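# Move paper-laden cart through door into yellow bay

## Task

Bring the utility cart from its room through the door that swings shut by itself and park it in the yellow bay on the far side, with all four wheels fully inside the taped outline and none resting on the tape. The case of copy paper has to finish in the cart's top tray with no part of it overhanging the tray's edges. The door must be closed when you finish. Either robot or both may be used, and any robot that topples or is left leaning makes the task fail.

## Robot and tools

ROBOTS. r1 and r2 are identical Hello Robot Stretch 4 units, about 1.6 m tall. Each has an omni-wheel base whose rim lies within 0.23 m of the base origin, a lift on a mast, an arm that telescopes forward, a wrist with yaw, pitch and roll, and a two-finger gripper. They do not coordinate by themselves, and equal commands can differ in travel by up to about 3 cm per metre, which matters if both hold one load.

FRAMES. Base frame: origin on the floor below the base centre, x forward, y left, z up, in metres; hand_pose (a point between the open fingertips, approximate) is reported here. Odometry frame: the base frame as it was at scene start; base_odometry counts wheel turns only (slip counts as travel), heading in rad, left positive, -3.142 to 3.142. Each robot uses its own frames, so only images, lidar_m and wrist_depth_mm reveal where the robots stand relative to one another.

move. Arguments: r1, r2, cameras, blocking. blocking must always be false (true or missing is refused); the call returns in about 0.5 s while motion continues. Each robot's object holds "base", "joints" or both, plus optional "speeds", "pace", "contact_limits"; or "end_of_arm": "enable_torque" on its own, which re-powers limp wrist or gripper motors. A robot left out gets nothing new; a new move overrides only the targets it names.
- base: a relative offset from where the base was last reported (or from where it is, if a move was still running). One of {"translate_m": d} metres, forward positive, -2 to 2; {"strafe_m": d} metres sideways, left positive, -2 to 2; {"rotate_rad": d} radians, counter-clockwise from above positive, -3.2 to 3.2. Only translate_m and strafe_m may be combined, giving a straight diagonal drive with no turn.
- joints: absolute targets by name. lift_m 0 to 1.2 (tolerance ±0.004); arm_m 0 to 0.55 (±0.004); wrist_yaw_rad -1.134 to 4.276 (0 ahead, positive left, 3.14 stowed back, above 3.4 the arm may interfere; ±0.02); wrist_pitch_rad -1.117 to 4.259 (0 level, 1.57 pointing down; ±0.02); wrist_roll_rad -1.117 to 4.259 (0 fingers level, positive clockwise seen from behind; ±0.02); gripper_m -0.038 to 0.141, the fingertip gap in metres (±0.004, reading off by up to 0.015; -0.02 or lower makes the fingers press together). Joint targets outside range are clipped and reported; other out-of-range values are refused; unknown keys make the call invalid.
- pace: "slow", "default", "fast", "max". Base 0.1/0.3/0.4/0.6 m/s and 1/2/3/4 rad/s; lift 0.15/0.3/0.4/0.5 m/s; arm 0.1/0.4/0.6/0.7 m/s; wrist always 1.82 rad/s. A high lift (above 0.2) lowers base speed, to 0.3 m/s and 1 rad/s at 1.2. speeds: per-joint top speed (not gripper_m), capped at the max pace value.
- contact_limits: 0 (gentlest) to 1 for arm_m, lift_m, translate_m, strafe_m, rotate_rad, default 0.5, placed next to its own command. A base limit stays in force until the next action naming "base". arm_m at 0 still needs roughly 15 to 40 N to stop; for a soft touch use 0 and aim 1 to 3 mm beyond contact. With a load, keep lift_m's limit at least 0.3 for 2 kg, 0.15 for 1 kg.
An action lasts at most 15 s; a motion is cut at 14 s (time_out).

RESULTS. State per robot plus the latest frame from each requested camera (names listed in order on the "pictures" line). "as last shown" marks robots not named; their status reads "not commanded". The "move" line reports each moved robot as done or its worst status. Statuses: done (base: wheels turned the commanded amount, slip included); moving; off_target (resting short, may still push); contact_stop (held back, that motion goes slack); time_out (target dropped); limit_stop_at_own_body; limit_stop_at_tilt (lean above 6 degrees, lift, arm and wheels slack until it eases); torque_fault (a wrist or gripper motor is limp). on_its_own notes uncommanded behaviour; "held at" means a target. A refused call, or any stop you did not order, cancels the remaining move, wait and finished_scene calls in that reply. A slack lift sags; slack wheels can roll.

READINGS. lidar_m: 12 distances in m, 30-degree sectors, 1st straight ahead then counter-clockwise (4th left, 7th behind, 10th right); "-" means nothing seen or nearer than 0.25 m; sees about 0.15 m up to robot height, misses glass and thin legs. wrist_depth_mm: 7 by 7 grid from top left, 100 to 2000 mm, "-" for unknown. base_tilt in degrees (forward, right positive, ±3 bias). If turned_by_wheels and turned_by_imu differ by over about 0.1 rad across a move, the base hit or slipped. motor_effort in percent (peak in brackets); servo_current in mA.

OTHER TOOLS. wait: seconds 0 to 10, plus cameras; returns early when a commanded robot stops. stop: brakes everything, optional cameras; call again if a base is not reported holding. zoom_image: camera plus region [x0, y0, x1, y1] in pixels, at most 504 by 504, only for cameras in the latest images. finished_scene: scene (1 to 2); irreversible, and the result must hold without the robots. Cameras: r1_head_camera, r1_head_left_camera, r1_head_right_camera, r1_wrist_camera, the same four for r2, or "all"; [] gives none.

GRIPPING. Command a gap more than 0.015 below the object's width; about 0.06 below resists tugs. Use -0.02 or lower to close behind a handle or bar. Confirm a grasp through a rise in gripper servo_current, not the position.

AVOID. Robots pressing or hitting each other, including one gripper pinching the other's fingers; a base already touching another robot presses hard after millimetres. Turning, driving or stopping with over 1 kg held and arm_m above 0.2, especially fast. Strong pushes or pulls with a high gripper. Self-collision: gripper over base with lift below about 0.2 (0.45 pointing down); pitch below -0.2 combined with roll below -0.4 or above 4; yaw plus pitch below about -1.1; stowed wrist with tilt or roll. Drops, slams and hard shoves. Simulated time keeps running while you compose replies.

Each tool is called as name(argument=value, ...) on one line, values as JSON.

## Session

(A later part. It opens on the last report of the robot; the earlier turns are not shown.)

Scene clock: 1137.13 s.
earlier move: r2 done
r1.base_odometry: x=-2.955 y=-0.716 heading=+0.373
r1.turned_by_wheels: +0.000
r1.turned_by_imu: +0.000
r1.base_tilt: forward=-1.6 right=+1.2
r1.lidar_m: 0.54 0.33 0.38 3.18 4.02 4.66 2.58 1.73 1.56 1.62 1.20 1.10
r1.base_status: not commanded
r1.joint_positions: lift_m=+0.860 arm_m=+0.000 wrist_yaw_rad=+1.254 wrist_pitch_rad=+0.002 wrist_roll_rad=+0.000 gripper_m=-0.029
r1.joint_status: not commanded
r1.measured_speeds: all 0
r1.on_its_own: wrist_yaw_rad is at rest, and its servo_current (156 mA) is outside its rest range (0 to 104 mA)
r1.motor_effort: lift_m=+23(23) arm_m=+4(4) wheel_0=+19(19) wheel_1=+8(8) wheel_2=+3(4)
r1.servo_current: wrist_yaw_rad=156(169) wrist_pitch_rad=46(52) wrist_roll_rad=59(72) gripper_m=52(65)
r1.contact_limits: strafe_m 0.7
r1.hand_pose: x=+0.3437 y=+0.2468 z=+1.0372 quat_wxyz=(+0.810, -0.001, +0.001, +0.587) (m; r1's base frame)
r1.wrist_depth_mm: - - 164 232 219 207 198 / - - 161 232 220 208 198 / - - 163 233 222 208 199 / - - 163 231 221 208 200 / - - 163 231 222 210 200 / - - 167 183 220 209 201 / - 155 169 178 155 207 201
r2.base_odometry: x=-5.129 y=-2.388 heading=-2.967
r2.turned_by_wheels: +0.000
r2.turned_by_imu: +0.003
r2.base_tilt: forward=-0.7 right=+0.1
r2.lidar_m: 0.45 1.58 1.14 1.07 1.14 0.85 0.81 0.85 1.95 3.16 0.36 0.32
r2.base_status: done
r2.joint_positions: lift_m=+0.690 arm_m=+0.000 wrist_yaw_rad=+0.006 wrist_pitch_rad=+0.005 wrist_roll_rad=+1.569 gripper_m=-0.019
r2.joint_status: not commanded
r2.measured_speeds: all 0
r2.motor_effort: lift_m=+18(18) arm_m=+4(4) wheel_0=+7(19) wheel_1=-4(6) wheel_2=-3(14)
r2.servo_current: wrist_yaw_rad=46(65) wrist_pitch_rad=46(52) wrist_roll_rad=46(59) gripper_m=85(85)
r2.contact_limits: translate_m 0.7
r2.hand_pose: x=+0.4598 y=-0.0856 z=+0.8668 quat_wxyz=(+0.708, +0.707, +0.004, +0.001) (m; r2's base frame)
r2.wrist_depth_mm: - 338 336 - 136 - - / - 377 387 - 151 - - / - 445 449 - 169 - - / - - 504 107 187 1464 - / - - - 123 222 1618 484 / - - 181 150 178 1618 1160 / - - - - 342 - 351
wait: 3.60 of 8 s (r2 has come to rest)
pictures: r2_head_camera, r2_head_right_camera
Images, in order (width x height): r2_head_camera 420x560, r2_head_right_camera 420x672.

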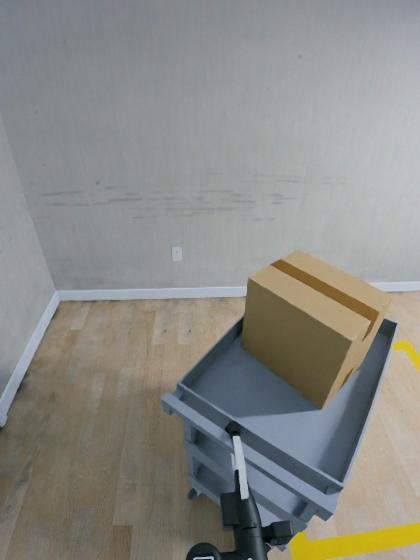

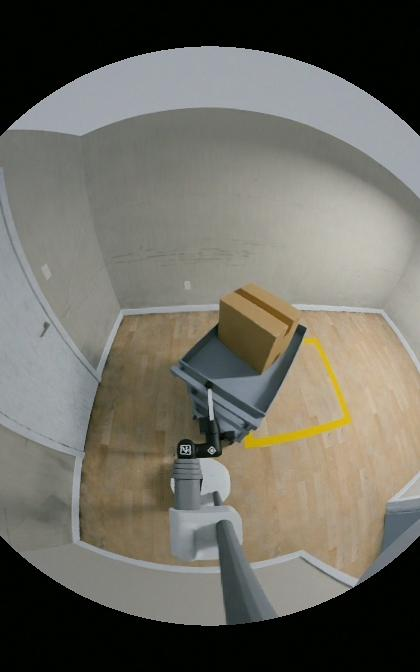

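move(blocking=false, cameras=[], r2={"base":{"translate_m":0.36,"strafe_m":-0.25},"pace":"slow","contact_limits":{"translate_m":0.7}})

wait(seconds=8, cameras=["r2_head_camera","r2_head_right_camera"])

Scene clock: 1156.17 s.
move: r2 moving
r1.base_odometry: x=-2.955 y=-0.716 heading=+0.373
r1.turned_by_wheels: +0.000
r1.turned_by_imu: +0.000
r1.base_tilt: forward=-1.6 right=+1.2
r1.lidar_m: 0.54 0.33 0.38 3.19 4.08 4.66 2.58 1.73 1.58 1.63 1.19 1.10
r1.base_status: not commanded
r1.joint_positions: lift_m=+0.860 arm_m=+0.000 wrist_yaw_rad=+1.254 wrist_pitch_rad=+0.002 wrist_roll_rad=+0.000 gripper_m=-0.029
r1.joint_status: not commanded
r1.measured_speeds: all 0
r1.motor_effort: lift_m=+23(23) arm_m=+4(4) wheel_0=+19(19) wheel_1=+8(8) wheel_2=+3(4)
r1.servo_current: wrist_yaw_rad=143(163) wrist_pitch_rad=46(46) wrist_roll_rad=46(52) gripper_m=59(65)
r1.contact_limits: strafe_m 0.7
r1.hand_pose: x=+0.3437 y=+0.2468 z=+1.0372 quat_wxyz=(+0.810, -0.001, +0.001, +0.587) (m; r1's base frame)
r1.wrist_depth_mm: - - 165 232 220 208 198 / - - 161 233 219 208 199 / - - 163 231 222 208 200 / - - 163 230 220 208 200 / - - 163 231 222 208 200 / - - 167 183 220 210 201 / - 156 170 177 155 206 202
r2.base_odometry: x=-5.141 y=-2.382 heading=-2.967
r2.turned_by_wheels: +0.000
r2.turned_by_imu: +0.000
r2.base_tilt: forward=-0.7 right=+0.1
r2.lidar_m: 0.42 1.62 1.14 1.08 1.18 0.87 0.80 0.87 1.95 3.25 0.35 0.31
r2.base_status: translate_m moving; strafe_m moving
r2.joint_positions: lift_m=+0.690 arm_m=+0.000 wrist_yaw_rad=+0.006 wrist_pitch_rad=+0.005 wrist_roll_rad=+1.569 gripper_m=-0.019
r2.joint_status: not commanded
r2.measured_speeds: translate_m=+0.044 strafe_m=-0.031 rotate_rad=-0.001 lift_m=+0.000 arm_m=+0.000 wrist_yaw_rad=+0.000 wrist_pitch_rad=+0.000 wrist_roll_rad=+0.000
r2.motor_effort: lift_m=+18(18) arm_m=+4(4) wheel_0=+13(15) wheel_1=-4(6) wheel_2=-9(11)
r2.servo_current: wrist_yaw_rad=52(59) wrist_pitch_rad=46(52) wrist_roll_rad=46(52) gripper_m=72(78)
r2.contact_limits: translate_m 0.7
r2.hand_pose: x=+0.4598 y=-0.0856 z=+0.8668 quat_wxyz=(+0.708, +0.707, +0.004, +0.001) (m; r2's base frame)
r2.wrist_depth_mm: - 338 336 - 137 - - / - 382 382 - 152 - - / - 442 449 - 170 - - / - - 504 108 187 1464 - / - - - 124 221 1576 484 / - - 181 150 178 1576 1182 / - - - - 338 - 353
pictures: none
No camera images: "cameras" was empty.

Scene clock: 1161.23 s.
earlier move: r2 done
r1.base_odometry: x=-2.955 y=-0.716 heading=+0.373
r1.turned_by_wheels: +0.000
r1.turned_by_imu: +0.000
r1.base_tilt: forward=-1.6 right=+1.2
r1.lidar_m: 0.56 0.33 0.37 3.17 4.07 4.66 2.59 1.73 1.58 1.60 1.18 1.09
r1.base_status: not commanded
r1.joint_positions: lift_m=+0.860 arm_m=+0.000 wrist_yaw_rad=+1.254 wrist_pitch_rad=+0.002 wrist_roll_rad=+0.000 gripper_m=-0.029
r1.joint_status: not commanded
r1.measured_speeds: all 0
r1.on_its_own: wrist_yaw_rad is at rest, and its servo_current (150 mA) is outside its rest range (0 to 104 mA)
r1.motor_effort: lift_m=+23(23) arm_m=+4(4) wheel_0=+18(19) wheel_1=+8(8) wheel_2=+3(4)
r1.servo_current: wrist_yaw_rad=150(176) wrist_pitch_rad=39(52) wrist_roll_rad=52(65) gripper_m=59(65)
r1.contact_limits: strafe_m 0.7
r1.hand_pose: x=+0.3437 y=+0.2468 z=+1.0372 quat_wxyz=(+0.810, -0.001, +0.001, +0.587) (m; r1's base frame)
r1.wrist_depth_mm: - - 164 232 220 207 197 / - - 160 233 220 208 198 / - - 163 232 221 207 199 / - - 163 231 220 208 199 / - - 163 231 222 210 200 / - - 167 184 220 211 202 / - 155 169 177 155 206 201
r2.base_odometry: x=-5.526 y=-2.204 heading=-2.967
r2.turned_by_wheels: +0.000
r2.turned_by_imu: +0.001
r2.base_tilt: forward=-0.7 right=+0.1
r2.lidar_m: 0.45 1.67 1.35 1.31 1.42 1.21 1.17 1.22 1.92 3.39 0.40 0.36
r2.base_status: done
r2.joint_positions: lift_m=+0.690 arm_m=+0.000 wrist_yaw_rad=+0.001 wrist_pitch_rad=+0.005 wrist_roll_rad=+1.569 gripper_m=-0.019
r2.joint_status: not commanded
r2.measured_speeds: all 0
r2.motor_effort: lift_m=+18(18) arm_m=+4(4) wheel_0=+5(15) wheel_1=-3(7) wheel_2=-8(12)
r2.servo_current: wrist_yaw_rad=46(65) wrist_pitch_rad=52(52) wrist_roll_rad=46(59) gripper_m=72(78)
r2.contact_limits: translate_m 0.7
r2.hand_pose: x=+0.4593 y=-0.0872 z=+0.8668 quat_wxyz=(+0.708, +0.707, +0.002, -0.001) (m; r2's base frame)
r2.wrist_depth_mm: - 343 343 - 151 - - / - 379 382 103 164 - - / - 436 439 111 181 - - / - 488 496 128 200 - - / - - - 143 224 1366 496 / - - 180 159 176 1397 1205 / - - - - 332 329 343
wait: 5.07 of 8 s (r2 has come to rest)
pictures: r2_head_camera, r2_head_right_camera
Images, in order (width x height): r2_head_camera 420x560, r2_head_right_camera 420x672.

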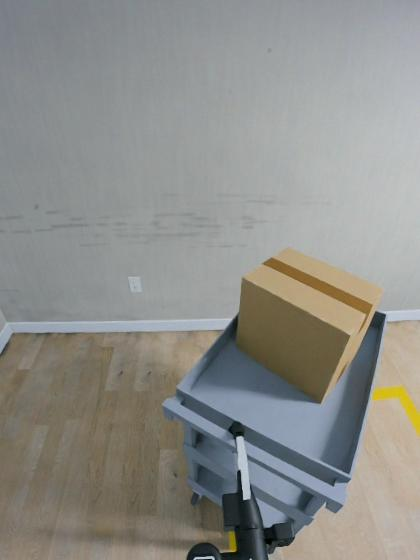

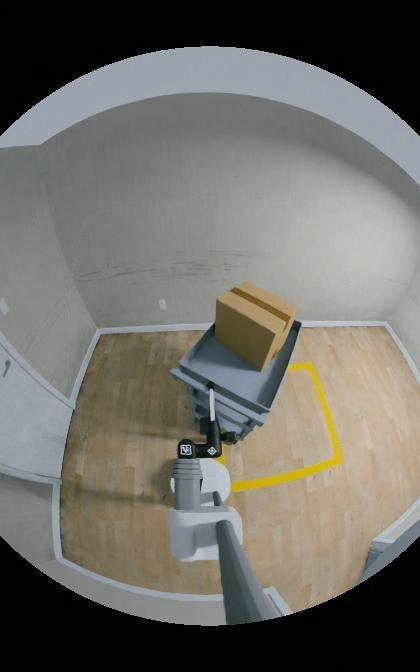

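move(blocking=false, cameras=[], r2={"base":{"translate_m":0.0,"strafe_m":-0.6},"pace":"slow","contact_limits":{"strafe_m":0.7}})

wait(seconds=9, cameras=["r2_head_camera","r2_head_right_camera"])

Scene clock: 1170.20 s.
move: r2 moving
r1.base_odometry: x=-2.955 y=-0.716 heading=+0.373
r1.turned_by_wheels: +0.000
r1.turned_by_imu: +0.000
r1.base_tilt: forward=-1.6 right=+1.2
r1.lidar_m: 0.56 0.33 0.37 3.19 4.06 4.65 2.59 1.74 1.60 1.61 1.16 1.08
r1.base_status: not commanded
r1.joint_positions: lift_m=+0.860 arm_m=+0.000 wrist_yaw_rad=+1.254 wrist_pitch_rad=+0.002 wrist_roll_rad=+0.000 gripper_m=-0.029
r1.joint_status: not commanded
r1.measured_speeds: all 0
r1.motor_effort: lift_m=+23(23) arm_m=+4(4) wheel_0=+19(19) wheel_1=+8(8) wheel_2=+3(3)
r1.servo_current: wrist_yaw_rad=150(163) wrist_pitch_rad=52(52) wrist_roll_rad=39(65) gripper_m=52(65)
r1.contact_limits: strafe_m 0.7
r1.hand_pose: x=+0.3437 y=+0.2468 z=+1.0372 quat_wxyz=(+0.810, -0.001, +0.001, +0.587) (m; r1's base frame)
r1.wrist_depth_mm: - - 165 232 219 208 197 / - - 161 232 220 207 199 / - - 164 231 221 207 200 / - - 163 231 221 208 200 / - - 163 231 221 209 200 / - - 167 184 220 210 201 / - 155 170 178 156 207 201
r2.base_odometry: x=-5.529 y=-2.190 heading=-2.966
r2.turned_by_wheels: +0.001
r2.turned_by_imu: +0.001
r2.base_tilt: forward=-0.7 right=+0.1
r2.lidar_m: 0.43 1.68 1.35 1.33 1.42 1.22 1.17 1.20 1.95 3.38 0.38 0.34
r2.base_status: translate_m moving; strafe_m moving
r2.joint_positions: lift_m=+0.690 arm_m=+0.000 wrist_yaw_rad=+0.002 wrist_pitch_rad=+0.005 wrist_roll_rad=+1.569 gripper_m=-0.019
r2.joint_status: not commanded
r2.measured_speeds: translate_m=+0.000 strafe_m=-0.056 rotate_rad=+0.002 lift_m=+0.000 arm_m=+0.000 wrist_yaw_rad=+0.024 wrist_pitch_rad=+0.000 wrist_roll_rad=+0.000
r2.motor_effort: lift_m=+18(18) arm_m=+4(4) wheel_0=+12(13) wheel_1=-6(7) wheel_2=+0(6)
r2.servo_current: wrist_yaw_rad=52(59) wrist_pitch_rad=52(52) wrist_roll_rad=46(52) gripper_m=78(78)
r2.contact_limits: strafe_m 0.7
r2.hand_pose: x=+0.4595 y=-0.0867 z=+0.8668 quat_wxyz=(+0.708, +0.707, +0.003, -0.001) (m; r2's base frame)
r2.wrist_depth_mm: - 343 340 - 147 - - / - 377 382 - 162 - - / - 433 436 108 178 - - / - - 496 122 198 - - / - - - 140 224 1397 488 / - - 181 158 178 1397 1182 / - - - - 332 329 345
pictures: none
No camera images: "cameras" was empty.

Scene clock: 1176.83 s.
earlier move: r2 done
r1.base_odometry: x=-2.955 y=-0.716 heading=+0.373
r1.turned_by_wheels: +0.000
r1.turned_by_imu: +0.000
r1.base_tilt: forward=-1.6 right=+1.2
r1.lidar_m: 0.56 0.33 0.39 3.18 4.04 4.67 2.59 1.73 1.59 1.63 1.22 1.10
r1.base_status: not commanded
r1.joint_positions: lift_m=+0.860 arm_m=+0.000 wrist_yaw_rad=+1.254 wrist_pitch_rad=+0.002 wrist_roll_rad=+0.000 gripper_m=-0.029
r1.joint_status: not commanded
r1.measured_speeds: all 0
r1.on_its_own: wrist_yaw_rad is at rest, and its servo_current (143 mA) is outside its rest range (0 to 104 mA)
r1.motor_effort: lift_m=+23(23) arm_m=+4(4) wheel_0=+19(20) wheel_1=+8(8) wheel_2=+3(4)
r1.servo_current: wrist_yaw_rad=143(169) wrist_pitch_rad=46(52) wrist_roll_rad=59(72) gripper_m=59(65)
r1.contact_limits: strafe_m 0.7
r1.hand_pose: x=+0.3437 y=+0.2468 z=+1.0372 quat_wxyz=(+0.810, -0.001, +0.001, +0.587) (m; r1's base frame)
r1.wrist_depth_mm: - - 165 232 220 208 197 / - - 161 233 219 208 199 / - - 163 232 222 208 200 / - - 163 230 221 209 200 / - - 163 232 221 208 200 / - - 167 183 220 209 202 / - 155 169 177 155 206 202
r2.base_odometry: x=-5.631 y=-1.614 heading=-2.967
r2.turned_by_wheels: +0.000
r2.turned_by_imu: +0.003
r2.base_tilt: forward=-0.6 right=+0.0
r2.lidar_m: 0.35 0.39 2.00 1.93 1.71 1.23 1.17 1.50 1.69 2.80 2.30 0.46
r2.base_status: done
r2.joint_positions: lift_m=+0.690 arm_m=+0.000 wrist_yaw_rad=+0.007 wrist_pitch_rad=+0.005 wrist_roll_rad=+1.569 gripper_m=-0.019
r2.joint_status: not commanded
r2.measured_speeds: all 0
r2.motor_effort: lift_m=+18(18) arm_m=+4(4) wheel_0=+5(18) wheel_1=-3(8) wheel_2=+0(6)
r2.servo_current: wrist_yaw_rad=52(72) wrist_pitch_rad=52(52) wrist_roll_rad=52(65) gripper_m=72(85)
r2.contact_limits: strafe_m 0.7
r2.hand_pose: x=+0.4599 y=-0.0853 z=+0.8668 quat_wxyz=(+0.708, +0.707, +0.004, +0.001) (m; r2's base frame)
r2.wrist_depth_mm: - - - 204 270 1366 1160 / - - - 196 260 1366 517 / - - - 190 252 715 - / - 449 452 186 245 854 - / - 452 455 180 239 - - / - 455 186 175 178 - - / - 139 455 - 227 - -
wait: 6.63 of 9 s (r2 has come to rest)
pictures: r2_head_camera, r2_head_right_camera
Images, in order (width x height): r2_head_camera 420x560, r2_head_right_camera 420x672.

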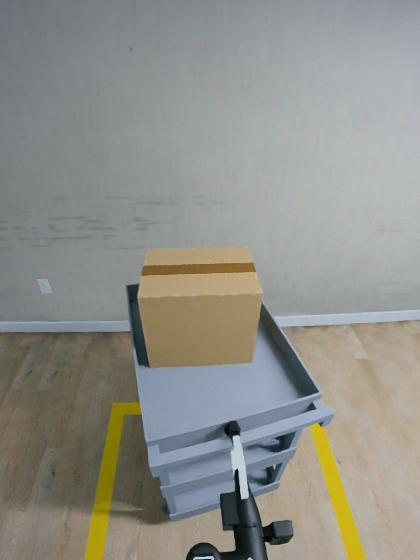

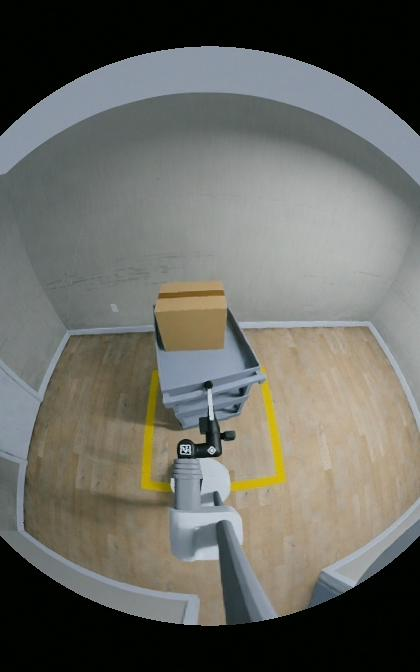

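move(blocking=false, cameras=[], r2={"base":{"translate_m":-0.33},"pace":"slow","contact_limits":{"translate_m":0.7}})

wait(seconds=7, cameras=["r2_head_camera","r2_head_right_camera"])

Scene clock: 1183.13 s.
move: r2 moving
r1.base_odometry: x=-2.955 y=-0.716 heading=+0.373
r1.turned_by_wheels: +0.000
r1.turned_by_imu: +0.000
r1.base_tilt: forward=-1.6 right=+1.2
r1.lidar_m: 0.55 0.31 0.40 3.18 4.07 4.66 2.59 1.70 1.57 1.62 1.18 1.08
r1.base_status: not commanded
r1.joint_positions: lift_m=+0.860 arm_m=+0.000 wrist_yaw_rad=+1.254 wrist_pitch_rad=+0.002 wrist_roll_rad=+0.000 gripper_m=-0.029
r1.joint_status: not commanded
r1.measured_speeds: all 0
r1.motor_effort: lift_m=+23(23) arm_m=+4(4) wheel_0=+18(19) wheel_1=+8(8) wheel_2=+3(4)
r1.servo_current: wrist_yaw_rad=163(163) wrist_pitch_rad=46(46) wrist_roll_rad=33(59) gripper_m=59(65)
r1.contact_limits: strafe_m 0.7
r1.hand_pose: x=+0.3437 y=+0.2468 z=+1.0372 quat_wxyz=(+0.810, -0.001, +0.001, +0.587) (m; r1's base frame)
r1.wrist_depth_mm: - - 165 233 221 208 198 / - - 161 232 219 208 198 / - - 163 232 221 208 199 / - - 163 230 220 209 200 / - - 163 232 221 210 200 / - - 167 183 220 210 201 / - 156 170 177 156 207 202
r2.base_odometry: x=-5.619 y=-1.612 heading=-2.966
r2.turned_by_wheels: +0.000
r2.turned_by_imu: +0.001
r2.base_tilt: forward=-0.7 right=+0.1
r2.lidar_m: 0.36 0.39 2.00 1.92 1.67 1.23 1.16 1.51 1.66 2.78 2.38 0.46
r2.base_status: translate_m moving
r2.joint_positions: lift_m=+0.690 arm_m=+0.000 wrist_yaw_rad=+0.007 wrist_pitch_rad=+0.005 wrist_roll_rad=+1.569 gripper_m=-0.019
r2.joint_status: not commanded
r2.measured_speeds: translate_m=-0.048 strafe_m=+0.000 rotate_rad=+0.001 lift_m=+0.000 arm_m=+0.000 wrist_yaw_rad=+0.000 wrist_pitch_rad=+0.000 wrist_roll_rad=+0.000
r2.motor_effort: lift_m=+18(18) arm_m=-4(4) wheel_0=-6(8) wheel_1=-6(7) wheel_2=+17(18)
r2.servo_current: wrist_yaw_rad=46(65) wrist_pitch_rad=39(52) wrist_roll_rad=39(59) gripper_m=72(78)
r2.contact_limits: translate_m 0.7
r2.hand_pose: x=+0.4600 y=-0.0853 z=+0.8668 quat_wxyz=(+0.708, +0.707, +0.004, +0.001) (m; r2's base frame)
r2.wrist_depth_mm: - - - 203 270 1366 1160 / - - - 196 260 1397 508 / - - - 190 253 732 - / - 452 455 186 246 854 - / - 455 452 181 239 - - / - 455 185 175 178 - - / - 139 459 - 227 - -
pictures: none
No camera images: "cameras" was empty.

Scene clock: 1187.23 s.
earlier move: r2 done
r1.base_odometry: x=-2.955 y=-0.716 heading=+0.373
r1.turned_by_wheels: +0.000
r1.turned_by_imu: +0.000
r1.base_tilt: forward=-1.6 right=+1.2
r1.lidar_m: 0.54 0.33 0.38 3.17 4.04 4.67 2.59 1.74 1.58 1.62 1.20 1.08
r1.base_status: not commanded
r1.joint_positions: lift_m=+0.860 arm_m=+0.000 wrist_yaw_rad=+1.254 wrist_pitch_rad=+0.002 wrist_roll_rad=+0.000 gripper_m=-0.029
r1.joint_status: not commanded
r1.measured_speeds: all 0
r1.on_its_own: wrist_yaw_rad is at rest, and its servo_current (150 mA) is outside its rest range (0 to 104 mA)
r1.motor_effort: lift_m=+23(23) arm_m=+4(4) wheel_0=+19(19) wheel_1=+8(8) wheel_2=+3(4)
r1.servo_current: wrist_yaw_rad=150(169) wrist_pitch_rad=39(52) wrist_roll_rad=39(65) gripper_m=52(65)
r1.contact_limits: strafe_m 0.7
r1.hand_pose: x=+0.3437 y=+0.2468 z=+1.0372 quat_wxyz=(+0.810, -0.001, +0.001, +0.587) (m; r1's base frame)
r1.wrist_depth_mm: - - 164 231 220 208 197 / - - 161 233 220 208 198 / - - 163 231 223 208 200 / - - 163 230 221 208 200 / - - 162 232 222 209 200 / - - 166 183 221 208 201 / - 155 169 177 155 206 201
r2.base_odometry: x=-5.306 y=-1.556 heading=-2.968
r2.turned_by_wheels: -0.001
r2.turned_by_imu: -0.002
r2.base_tilt: forward=-0.7 right=+0.1
r2.lidar_m: 0.40 2.06 1.99 1.91 1.22 0.90 0.84 1.32 1.22 2.79 2.80 0.41
r2.base_status: done
r2.joint_positions: lift_m=+0.690 arm_m=+0.000 wrist_yaw_rad=-0.003 wrist_pitch_rad=+0.005 wrist_roll_rad=+1.569 gripper_m=-0.019
r2.joint_status: not commanded
r2.measured_speeds: all 0
r2.motor_effort: lift_m=+18(18) arm_m=-4(4) wheel_0=-7(14) wheel_1=-6(9) wheel_2=+5(18)
r2.servo_current: wrist_yaw_rad=46(65) wrist_pitch_rad=39(52) wrist_roll_rad=33(59) gripper_m=78(85)
r2.contact_limits: translate_m 0.7
r2.hand_pose: x=+0.4591 y=-0.0883 z=+0.8668 quat_wxyz=(+0.708, +0.707, +0.001, -0.003) (m; r2's base frame)
r2.wrist_depth_mm: - - - 165 224 1537 - / - - - 166 226 768 - / - 427 430 168 229 831 - / - 445 445 170 229 831 - / - 469 469 172 233 - - / - 492 186 174 179 - - / - 121 - - 238 - 496
wait: 4.10 of 7 s (r2 has come to rest)
pictures: r2_head_camera, r2_head_right_camera
Images, in order (width x height): r2_head_camera 420x560, r2_head_right_camera 420x672.

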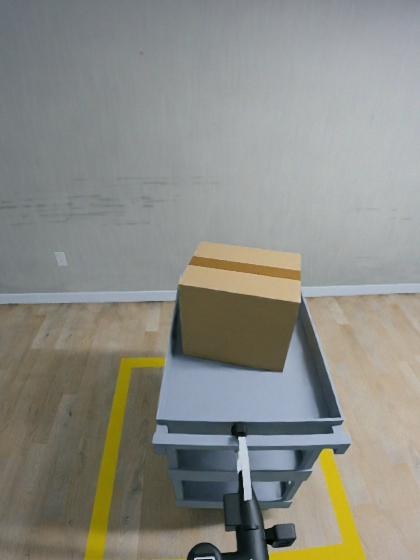

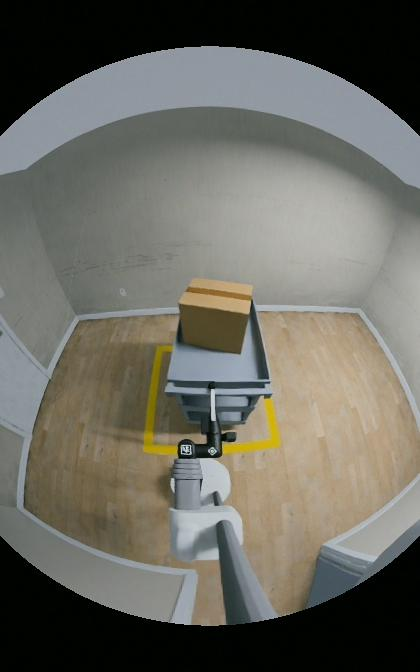

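move(blocking=false, cameras=[], r2={"joints":{"gripper_m":0.13}})

wait(seconds=2.5, cameras=[])

move(blocking=false, cameras=[], r2={"base":{"translate_m":-0.45},"pace":"slow"}, r1={"joints":{"gripper_m":0.12}})

wait(seconds=8, cameras=["r1_head_camera"])

wait(seconds=8, cameras=["r2_head_camera","r2_head_left_camera","r1_head_camera","r1_wrist_camera"])

Scene clock: 1195.73 s.
move: r2 moving
r1.base_odometry: x=-2.955 y=-0.716 heading=+0.373
r1.turned_by_wheels: +0.000
r1.turned_by_imu: +0.000
r1.base_tilt: forward=-1.6 right=+1.2
r1.lidar_m: 0.53 0.34 0.39 3.18 4.06 4.65 2.54 1.71 1.57 1.61 1.20 1.10
r1.base_status: not commanded
r1.joint_positions: lift_m=+0.860 arm_m=+0.000 wrist_yaw_rad=+1.254 wrist_pitch_rad=+0.002 wrist_roll_rad=+0.000 gripper_m=-0.029
r1.joint_status: not commanded
r1.measured_speeds: all 0
r1.motor_effort: lift_m=+23(23) arm_m=+4(4) wheel_0=+19(19) wheel_1=+8(8) wheel_2=+4(4)
r1.servo_current: wrist_yaw_rad=169(169) wrist_pitch_rad=39(52) wrist_roll_rad=33(59) gripper_m=59(65)
r1.contact_limits: strafe_m 0.7
r1.hand_pose: x=+0.3437 y=+0.2468 z=+1.0372 quat_wxyz=(+0.810, -0.001, +0.001, +0.587) (m; r1's base frame)
r1.wrist_depth_mm: - - 165 232 220 206 198 / - - 160 233 220 208 198 / - - 164 232 223 208 198 / - - 163 230 223 209 199 / - - 163 232 220 210 201 / - - 167 184 220 210 202 / - 155 170 178 155 206 202
r2.base_odometry: x=-5.306 y=-1.556 heading=-2.968
r2.turned_by_wheels: +0.000
r2.turned_by_imu: +0.000
r2.base_tilt: forward=-0.6 right=+0.0
r2.lidar_m: 0.41 2.07 2.00 1.90 1.22 0.89 0.85 1.30 1.28 2.79 2.79 0.44
r2.base_status: not commanded
r2.joint_positions: lift_m=+0.690 arm_m=+0.000 wrist_yaw_rad=-0.004 wrist_pitch_rad=+0.005 wrist_roll_rad=+1.569 gripper_m=+0.005
r2.joint_status: gripper_m moving
r2.measured_speeds: all 0
r2.motor_effort: lift_m=+18(18) arm_m=-4(4) wheel_0=-6(7) wheel_1=-6(6) wheel_2=+2(5)
r2.servo_current: wrist_yaw_rad=59(59) wrist_pitch_rad=46(52) wrist_roll_rad=65(65) gripper_m=91(98)
r2.contact_limits: translate_m 0.7
r2.hand_pose: x=+0.4590 y=-0.0886 z=+0.8668 quat_wxyz=(+0.708, +0.707, +0.000, -0.003) (m; r2's base frame)
r2.wrist_depth_mm: - - - 168 227 1618 - / - - - 170 229 759 - / - 433 433 172 232 831 - / - 452 452 174 233 842 - / - 473 469 176 236 - - / - 492 189 178 182 - - / - - - - - 1708 504
pictures: none
No camera images: "cameras" was empty.

Scene clock: 1197.53 s.
earlier move: r2 done
r1.base_odometry: x=-2.955 y=-0.716 heading=+0.373
r1.turned_by_wheels: +0.000
r1.turned_by_imu: +0.000
r1.base_tilt: forward=-1.6 right=+1.2
r1.lidar_m: 0.54 0.31 0.37 3.18 4.05 4.66 2.56 1.74 1.59 1.61 1.21 1.08
r1.base_status: not commanded
r1.joint_positions: lift_m=+0.860 arm_m=+0.000 wrist_yaw_rad=+1.254 wrist_pitch_rad=+0.002 wrist_roll_rad=+0.000 gripper_m=-0.029
r1.joint_status: not commanded
r1.measured_speeds: all 0
r1.on_its_own: wrist_yaw_rad is at rest, and its servo_current (137 mA) is outside its rest range (0 to 104 mA)
r1.motor_effort: lift_m=+23(23) arm_m=+4(4) wheel_0=+19(20) wheel_1=+8(8) wheel_2=+3(4)
r1.servo_current: wrist_yaw_rad=137(176) wrist_pitch_rad=39(52) wrist_roll_rad=46(65) gripper_m=52(65)
r1.contact_limits: strafe_m 0.7
r1.hand_pose: x=+0.3437 y=+0.2468 z=+1.0372 quat_wxyz=(+0.810, -0.001, +0.001, +0.587) (m; r1's base frame)
r1.wrist_depth_mm: - - 164 233 220 206 197 / - - 161 234 220 208 198 / - - 164 231 222 207 200 / - - 163 231 220 208 200 / - - 162 233 222 209 200 / - - 167 184 221 209 201 / - 155 169 177 156 207 202
r2.base_odometry: x=-5.306 y=-1.556 heading=-2.968
r2.turned_by_wheels: +0.000
r2.turned_by_imu: +0.000
r2.base_tilt: forward=-0.7 right=+0.0
r2.lidar_m: 0.41 2.05 2.00 1.92 1.22 0.87 0.81 1.31 1.27 2.80 2.80 0.43
r2.base_status: not commanded
r2.joint_positions: lift_m=+0.690 arm_m=+0.000 wrist_yaw_rad=-0.004 wrist_pitch_rad=+0.005 wrist_roll_rad=+1.569 gripper_m=+0.130
r2.joint_status: all done
r2.measured_speeds: all 0
r2.motor_effort: lift_m=+18(18) arm_m=-4(4) wheel_0=-6(7) wheel_1=-5(6) wheel_2=+2(5)
r2.servo_current: wrist_yaw_rad=46(59) wrist_pitch_rad=39(52) wrist_roll_rad=46(65) gripper_m=52(130)
r2.contact_limits: translate_m 0.7
r2.hand_pose: x=+0.4590 y=-0.0886 z=+0.8668 quat_wxyz=(+0.708, +0.707, +0.000, -0.003) (m; r2's base frame)
r2.wrist_depth_mm: - - - 173 231 1661 - / - - - 176 233 759 - / - 436 436 177 236 831 - / - 459 455 179 239 854 - / - 480 477 180 241 - - / - 500 190 182 187 - - / - - - - - 1576 500
wait: 1.80 of 2.5 s (r2 has come to rest)
pictures: none
No camera images: "cameras" was empty.

Scene clock: 1198.03 s.
move: r1 moving; r2 moving
r1.base_odometry: x=-2.955 y=-0.716 heading=+0.373
r1.turned_by_wheels: +0.000
r1.turned_by_imu: +0.000
r1.base_tilt: forward=-1.6 right=+1.2
r1.lidar_m: 0.56 0.32 0.39 3.20 4.04 4.66 2.58 1.74 1.59 1.61 1.20 1.09
r1.base_status: not commanded
r1.joint_positions: lift_m=+0.860 arm_m=+0.000 wrist_yaw_rad=+1.254 wrist_pitch_rad=+0.002 wrist_roll_rad=+0.000 gripper_m=-0.004
r1.joint_status: gripper_m moving
r1.measured_speeds: all 0
r1.motor_effort: lift_m=+23(23) arm_m=+4(4) wheel_0=+19(19) wheel_1=+8(8) wheel_2=+3(3)
r1.servo_current: wrist_yaw_rad=156(156) wrist_pitch_rad=46(52) wrist_roll_rad=33(59) gripper_m=52(59)
r1.contact_limits: strafe_m 0.7
r1.hand_pose: x=+0.3437 y=+0.2468 z=+1.0372 quat_wxyz=(+0.810, -0.001, +0.001, +0.587) (m; r1's base frame)
r1.wrist_depth_mm: - - 169 237 224 211 202 / - - 168 236 224 213 203 / - - 169 236 225 212 204 / - - 167 236 225 211 204 / - - 167 236 226 213 204 / - - 167 190 222 215 205 / - 161 175 182 172 211 206
r2.base_odometry: x=-5.294 y=-1.554 heading=-2.968
r2.turned_by_wheels: +0.000
r2.turned_by_imu: +0.000
r2.base_tilt: forward=-0.7 right=+0.1
r2.lidar_m: 0.42 2.06 2.03 1.89 1.23 0.88 0.84 1.32 1.27 2.81 2.84 0.44
r2.base_status: translate_m moving
r2.joint_positions: lift_m=+0.690 arm_m=+0.000 wrist_yaw_rad=-0.003 wrist_pitch_rad=+0.003 wrist_roll_rad=+1.569 gripper_m=+0.130
r2.joint_status: not commanded
r2.measured_speeds: translate_m=-0.047 strafe_m=+0.000 rotate_rad=+0.000 lift_m=+0.000 arm_m=+0.000 wrist_yaw_rad=+0.000 wrist_pitch_rad=+0.000 wrist_roll_rad=+0.000
r2.motor_effort: lift_m=+17(18) arm_m=-4(4) wheel_0=-8(9) wheel_1=-5(8) wheel_2=+8(9)
r2.servo_current: wrist_yaw_rad=52(59) wrist_pitch_rad=39(46) wrist_roll_rad=39(52) gripper_m=59(59)
r2.hand_pose: x=+0.4591 y=-0.0882 z=+0.8675 quat_wxyz=(+0.708, +0.707, +0.000, -0.002) (m; r2's base frame)
r2.wrist_depth_mm: - - - 181 239 1576 - / - - 512 182 241 759 - / - 449 449 186 243 - - / - 469 473 187 247 - - / - 488 488 190 250 - - / - 186 201 192 220 - - / - - - - - 1708 508
pictures: none
No camera images: "cameras" was empty.

Scene clock: 1199.77 s.
earlier move: r1 done; r2 moving
r1.base_odometry: x=-2.955 y=-0.717 heading=+0.371
r1.turned_by_wheels: -0.002
r1.turned_by_imu: -0.002
r1.base_tilt: forward=-1.6 right=+1.3
r1.lidar_m: 0.80 0.62 0.65 3.20 4.01 4.66 2.60 1.73 1.58 1.60 1.18 1.09
r1.base_status: not commanded
r1.joint_positions: lift_m=+0.860 arm_m=+0.000 wrist_yaw_rad=+1.233 wrist_pitch_rad=+0.002 wrist_roll_rad=+0.000 gripper_m=+0.120
r1.joint_status: all done
r1.measured_speeds: all 0
r1.on_its_own: wrist_yaw_rad moved -0.022 to your old target +1.230
r1.motor_effort: lift_m=+23(23) arm_m=+4(4) wheel_0=+3(19) wheel_1=+4(8) wheel_2=+2(4)
r1.servo_current: wrist_yaw_rad=46(156) wrist_pitch_rad=39(52) wrist_roll_rad=65(65) gripper_m=39(98)
r1.contact_limits: strafe_m 0.7
r1.hand_pose: x=+0.3490 y=+0.2430 z=+1.0372 quat_wxyz=(+0.816, -0.001, +0.001, +0.578) (m; r1's base frame)
r1.wrist_depth_mm: - - - 569 500 455 413 / - - - - 500 452 415 / - - - - 508 459 415 / - - - - 504 455 415 / - - - - 512 462 421 / - - - - 496 439 421 / - - - 143 504 459 421
r2.base_odometry: x=-5.135 y=-1.526 heading=-2.968
r2.turned_by_wheels: +0.000
r2.turned_by_imu: +0.000
r2.base_tilt: forward=-0.7 right=+0.1
r2.lidar_m: 0.56 2.23 2.00 1.93 0.96 0.74 0.68 1.22 1.17 2.63 2.92 0.56
r2.base_status: translate_m moving
r2.joint_positions: lift_m=+0.690 arm_m=+0.000 wrist_yaw_rad=-0.003 wrist_pitch_rad=+0.003 wrist_roll_rad=+1.569 gripper_m=+0.130
r2.joint_status: not commanded
r2.measured_speeds: translate_m=-0.100 strafe_m=+0.000 rotate_rad=+0.002 lift_m=+0.000 arm_m=+0.000 wrist_yaw_rad=+0.000 wrist_pitch_rad=+0.000 wrist_roll_rad=+0.000
r2.motor_effort: lift_m=+17(18) arm_m=-4(4) wheel_0=-6(9) wheel_1=-4(9) wheel_2=+7(11)
r2.servo_current: wrist_yaw_rad=46(59) wrist_pitch_rad=39(52) wrist_roll_rad=46(65) gripper_m=52(59)
r2.hand_pose: x=+0.4591 y=-0.0882 z=+0.8675 quat_wxyz=(+0.708, +0.707, +0.000, -0.002) (m; r2's base frame)
r2.wrist_depth_mm: - - - 334 392 413 410 / - - - 338 397 820 - / - - 603 399 397 - - / - - 627 404 404 - - / - - 647 410 407 - - / - 186 195 353 193 - - / - - - - - 433 427
wait: 1.73 of 8 s (r1 has come to rest)
pictures: r1_head_camera
Images, in order (width x height): r1_head_camera 420x560.

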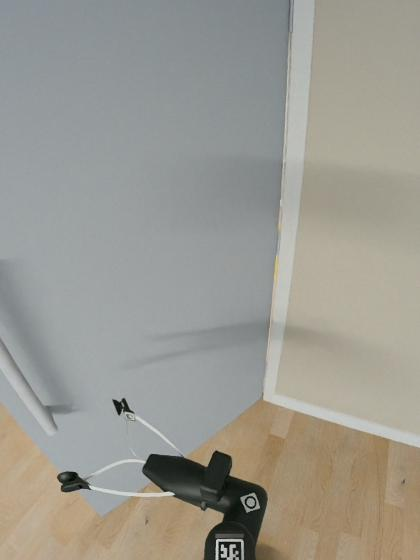

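Scene clock: 1203.30 s.
earlier move: r2 done
r1.base_odometry: x=-2.955 y=-0.717 heading=+0.371
r1.turned_by_wheels: +0.000
r1.turned_by_imu: +0.000
r1.base_tilt: forward=-1.6 right=+1.2
r1.lidar_m: 1.11 1.33 3.09 3.17 4.03 4.66 2.56 1.72 1.57 1.61 1.19 1.10
r1.base_status: not commanded
r1.joint_positions: lift_m=+0.860 arm_m=+0.000 wrist_yaw_rad=+1.233 wrist_pitch_rad=+0.002 wrist_roll_rad=+0.000 gripper_m=+0.120
r1.joint_status: all done
r1.measured_speeds: all 0
r1.motor_effort: lift_m=+23(23) arm_m=+4(4) wheel_0=+4(19) wheel_1=+4(8) wheel_2=+2(4)
r1.servo_current: wrist_yaw_rad=52(156) wrist_pitch_rad=46(52) wrist_roll_rad=46(65) gripper_m=46(98)
r1.contact_limits: strafe_m 0.7
r1.hand_pose: x=+0.3490 y=+0.2430 z=+1.0372 quat_wxyz=(+0.816, -0.001, +0.001, +0.578) (m; r1's base frame)
r1.wrist_depth_mm: - - - - - - - / - - - - - - - / - - - - - - - / - - - - - - - / - - - - - - - / - - - - 212 - - / - - - 144 - - -
r2.base_odometry: x=-4.863 y=-1.479 heading=-2.968
r2.turned_by_wheels: +0.000
r2.turned_by_imu: +0.000
r2.base_tilt: forward=-0.7 right=+0.1
r2.lidar_m: 0.84 2.49 2.01 1.63 0.59 0.37 0.37 0.60 0.77 1.56 2.93 0.88
r2.base_status: done
r2.joint_positions: lift_m=+0.690 arm_m=+0.000 wrist_yaw_rad=-0.003 wrist_pitch_rad=+0.003 wrist_roll_rad=+1.569 gripper_m=+0.130
r2.joint_status: not commanded
r2.measured_speeds: all 0
r2.motor_effort: lift_m=+17(18) arm_m=-4(4) wheel_0=-4(11) wheel_1=-6(9) wheel_2=+6(11)
r2.servo_current: wrist_yaw_rad=39(59) wrist_pitch_rad=39(52) wrist_roll_rad=39(65) gripper_m=46(59)
r2.hand_pose: x=+0.4591 y=-0.0882 z=+0.8675 quat_wxyz=(+0.708, +0.707, +0.000, -0.002) (m; r2's base frame)
r2.wrist_depth_mm: - - - - - 1756 1182 / - - - - - 854 1138 / - - - 878 - 676 - / - - 931 878 - 676 - / - - - 931 - 699 - / - - 217 699 213 707 1229 / - - - - - 1863 1205
wait: 3.53 of 8 s (r2 has come to rest)
pictures: r1_head_camera, r1_wrist_camera, r2_head_camera, r2_head_left_camera
Images, in order (width x height): r1_head_camera 420x560, r1_wrist_camera 616x392, r2_head_camera 420x560, r2_head_left_camera 420x672.

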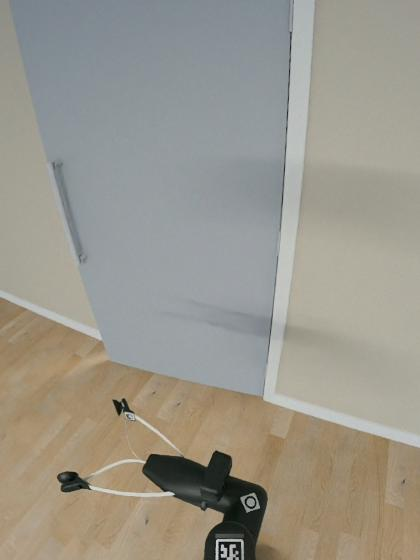

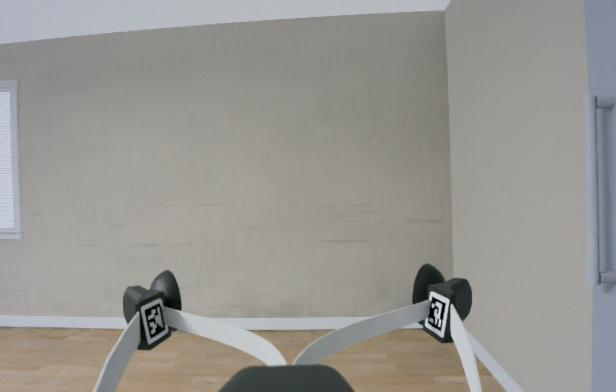

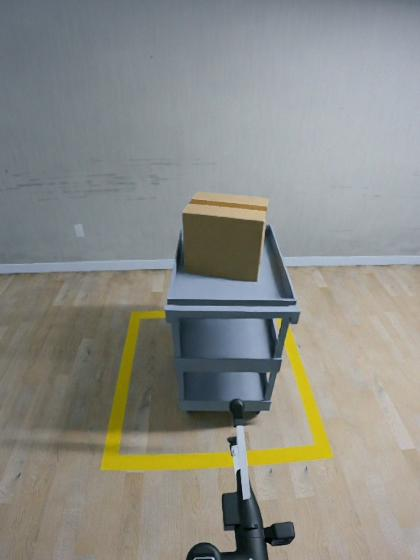

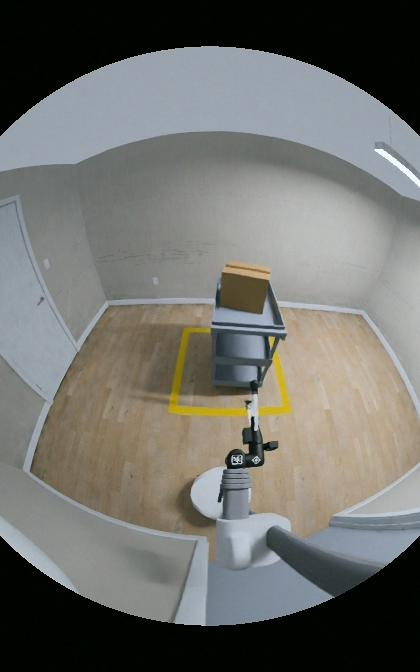

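wait(seconds=3, cameras=["r1_head_camera","r2_head_left_camera","r2_head_right_camera","r2_head_camera"])

zoom_image(camera="r2_head_camera", region=[90, 180, 350, 480])

Scene clock: 1211.20 s.
r1.base_odometry: x=-2.955 y=-0.717 heading=+0.371
r1.turned_by_wheels: +0.000
r1.turned_by_imu: +0.000
r1.base_tilt: forward=-1.6 right=+1.3
r1.lidar_m: 1.11 1.46 3.10 3.17 4.02 4.67 2.56 1.75 1.59 1.63 1.18 1.08
r1.base_status: not commanded
r1.joint_positions: lift_m=+0.860 arm_m=+0.000 wrist_yaw_rad=+1.233 wrist_pitch_rad=+0.002 wrist_roll_rad=+0.000 gripper_m=+0.120
r1.joint_status: all done
r1.measured_speeds: all 0
r1.motor_effort: lift_m=+23(23) arm_m=+4(4) wheel_0=+4(19) wheel_1=+3(8) wheel_2=+2(4)
r1.servo_current: wrist_yaw_rad=46(156) wrist_pitch_rad=33(52) wrist_roll_rad=59(65) gripper_m=46(98)
r1.contact_limits: strafe_m 0.7
r1.hand_pose: x=+0.3490 y=+0.2430 z=+1.0372 quat_wxyz=(+0.816, -0.001, +0.001, +0.578) (m; r1's base frame)
r1.wrist_depth_mm: - - - - - - - / - - - - - - - / - - - - - - - / - - - - - - - / - - - - - - - / - - - - 213 - - / - - - 144 - - -
r2.base_odometry: x=-4.863 y=-1.479 heading=-2.968
r2.turned_by_wheels: +0.000
r2.turned_by_imu: +0.001
r2.base_tilt: forward=-0.7 right=+0.0
r2.lidar_m: 0.85 2.49 1.96 1.62 0.61 0.39 0.42 0.50 0.69 1.60 2.92 0.88
r2.base_status: done
r2.joint_positions: lift_m=+0.690 arm_m=+0.000 wrist_yaw_rad=-0.003 wrist_pitch_rad=+0.003 wrist_roll_rad=+1.569 gripper_m=+0.130
r2.joint_status: not commanded
r2.measured_speeds: all 0
r2.motor_effort: lift_m=+17(18) arm_m=-4(4) wheel_0=-4(11) wheel_1=-6(9) wheel_2=+5(11)
r2.servo_current: wrist_yaw_rad=52(59) wrist_pitch_rad=46(52) wrist_roll_rad=46(65) gripper_m=52(59)
r2.hand_pose: x=+0.4591 y=-0.0882 z=+0.8675 quat_wxyz=(+0.708, +0.707, +0.000, -0.002) (m; r2's base frame)
r2.wrist_depth_mm: - - - - - 1708 1160 / - - - - - 842 1118 / - - - 866 - 676 - / - - 931 891 - 683 - / - - - 931 - 691 - / - - 218 691 212 699 1205 / - - - - - 1863 1229
wait: 3.00 s; at rest from the start
pictures: r1_head_camera, r2_head_camera, r2_head_left_camera, r2_head_right_camera
Images, in order (width x height): r1_head_camera 420x560, r2_head_camera 420x560, r2_head_left_camera 420x672, r2_head_right_camera 420x672.

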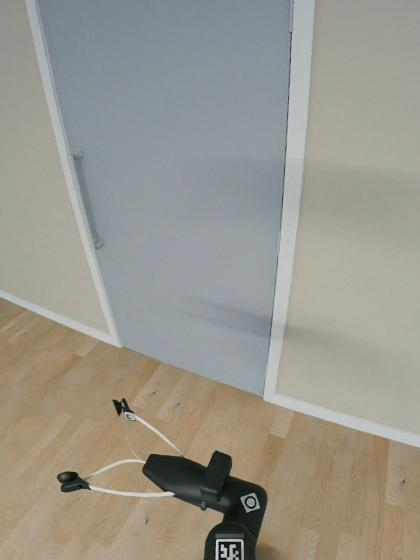

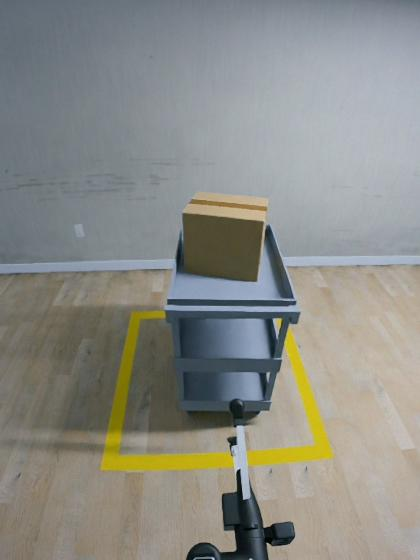

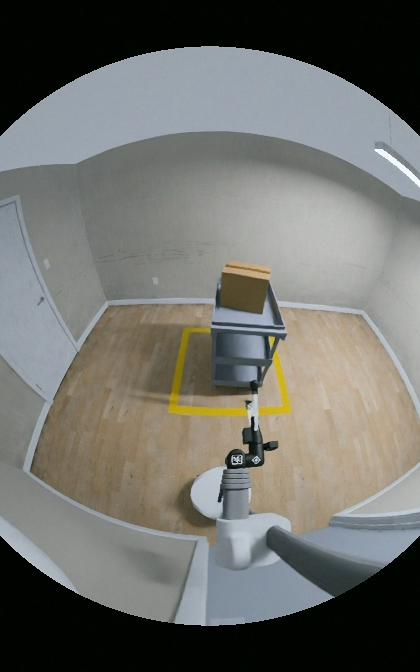

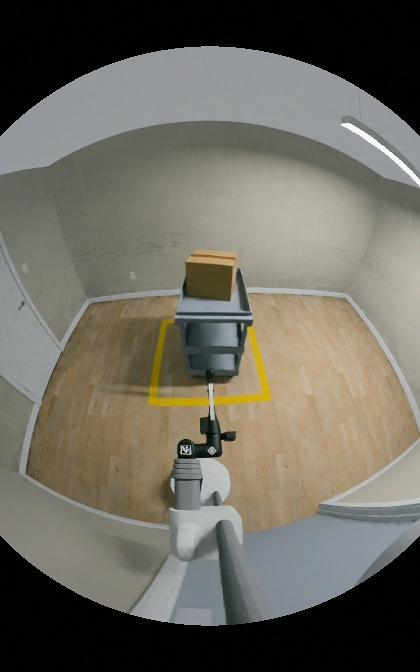

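Scaled by 1.680 from the camera's 420x560 image, which has a finer 1200x1600 frame.

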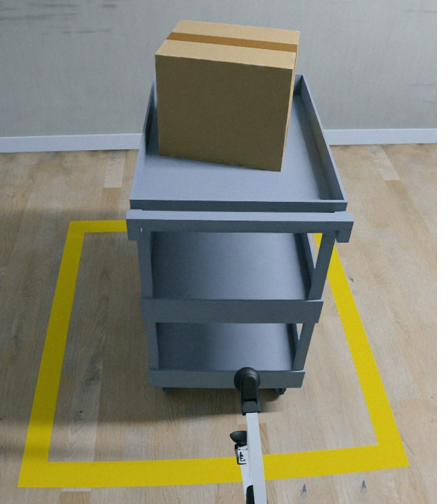

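finished_scene(scene=2)

The scene is finished: the task was done.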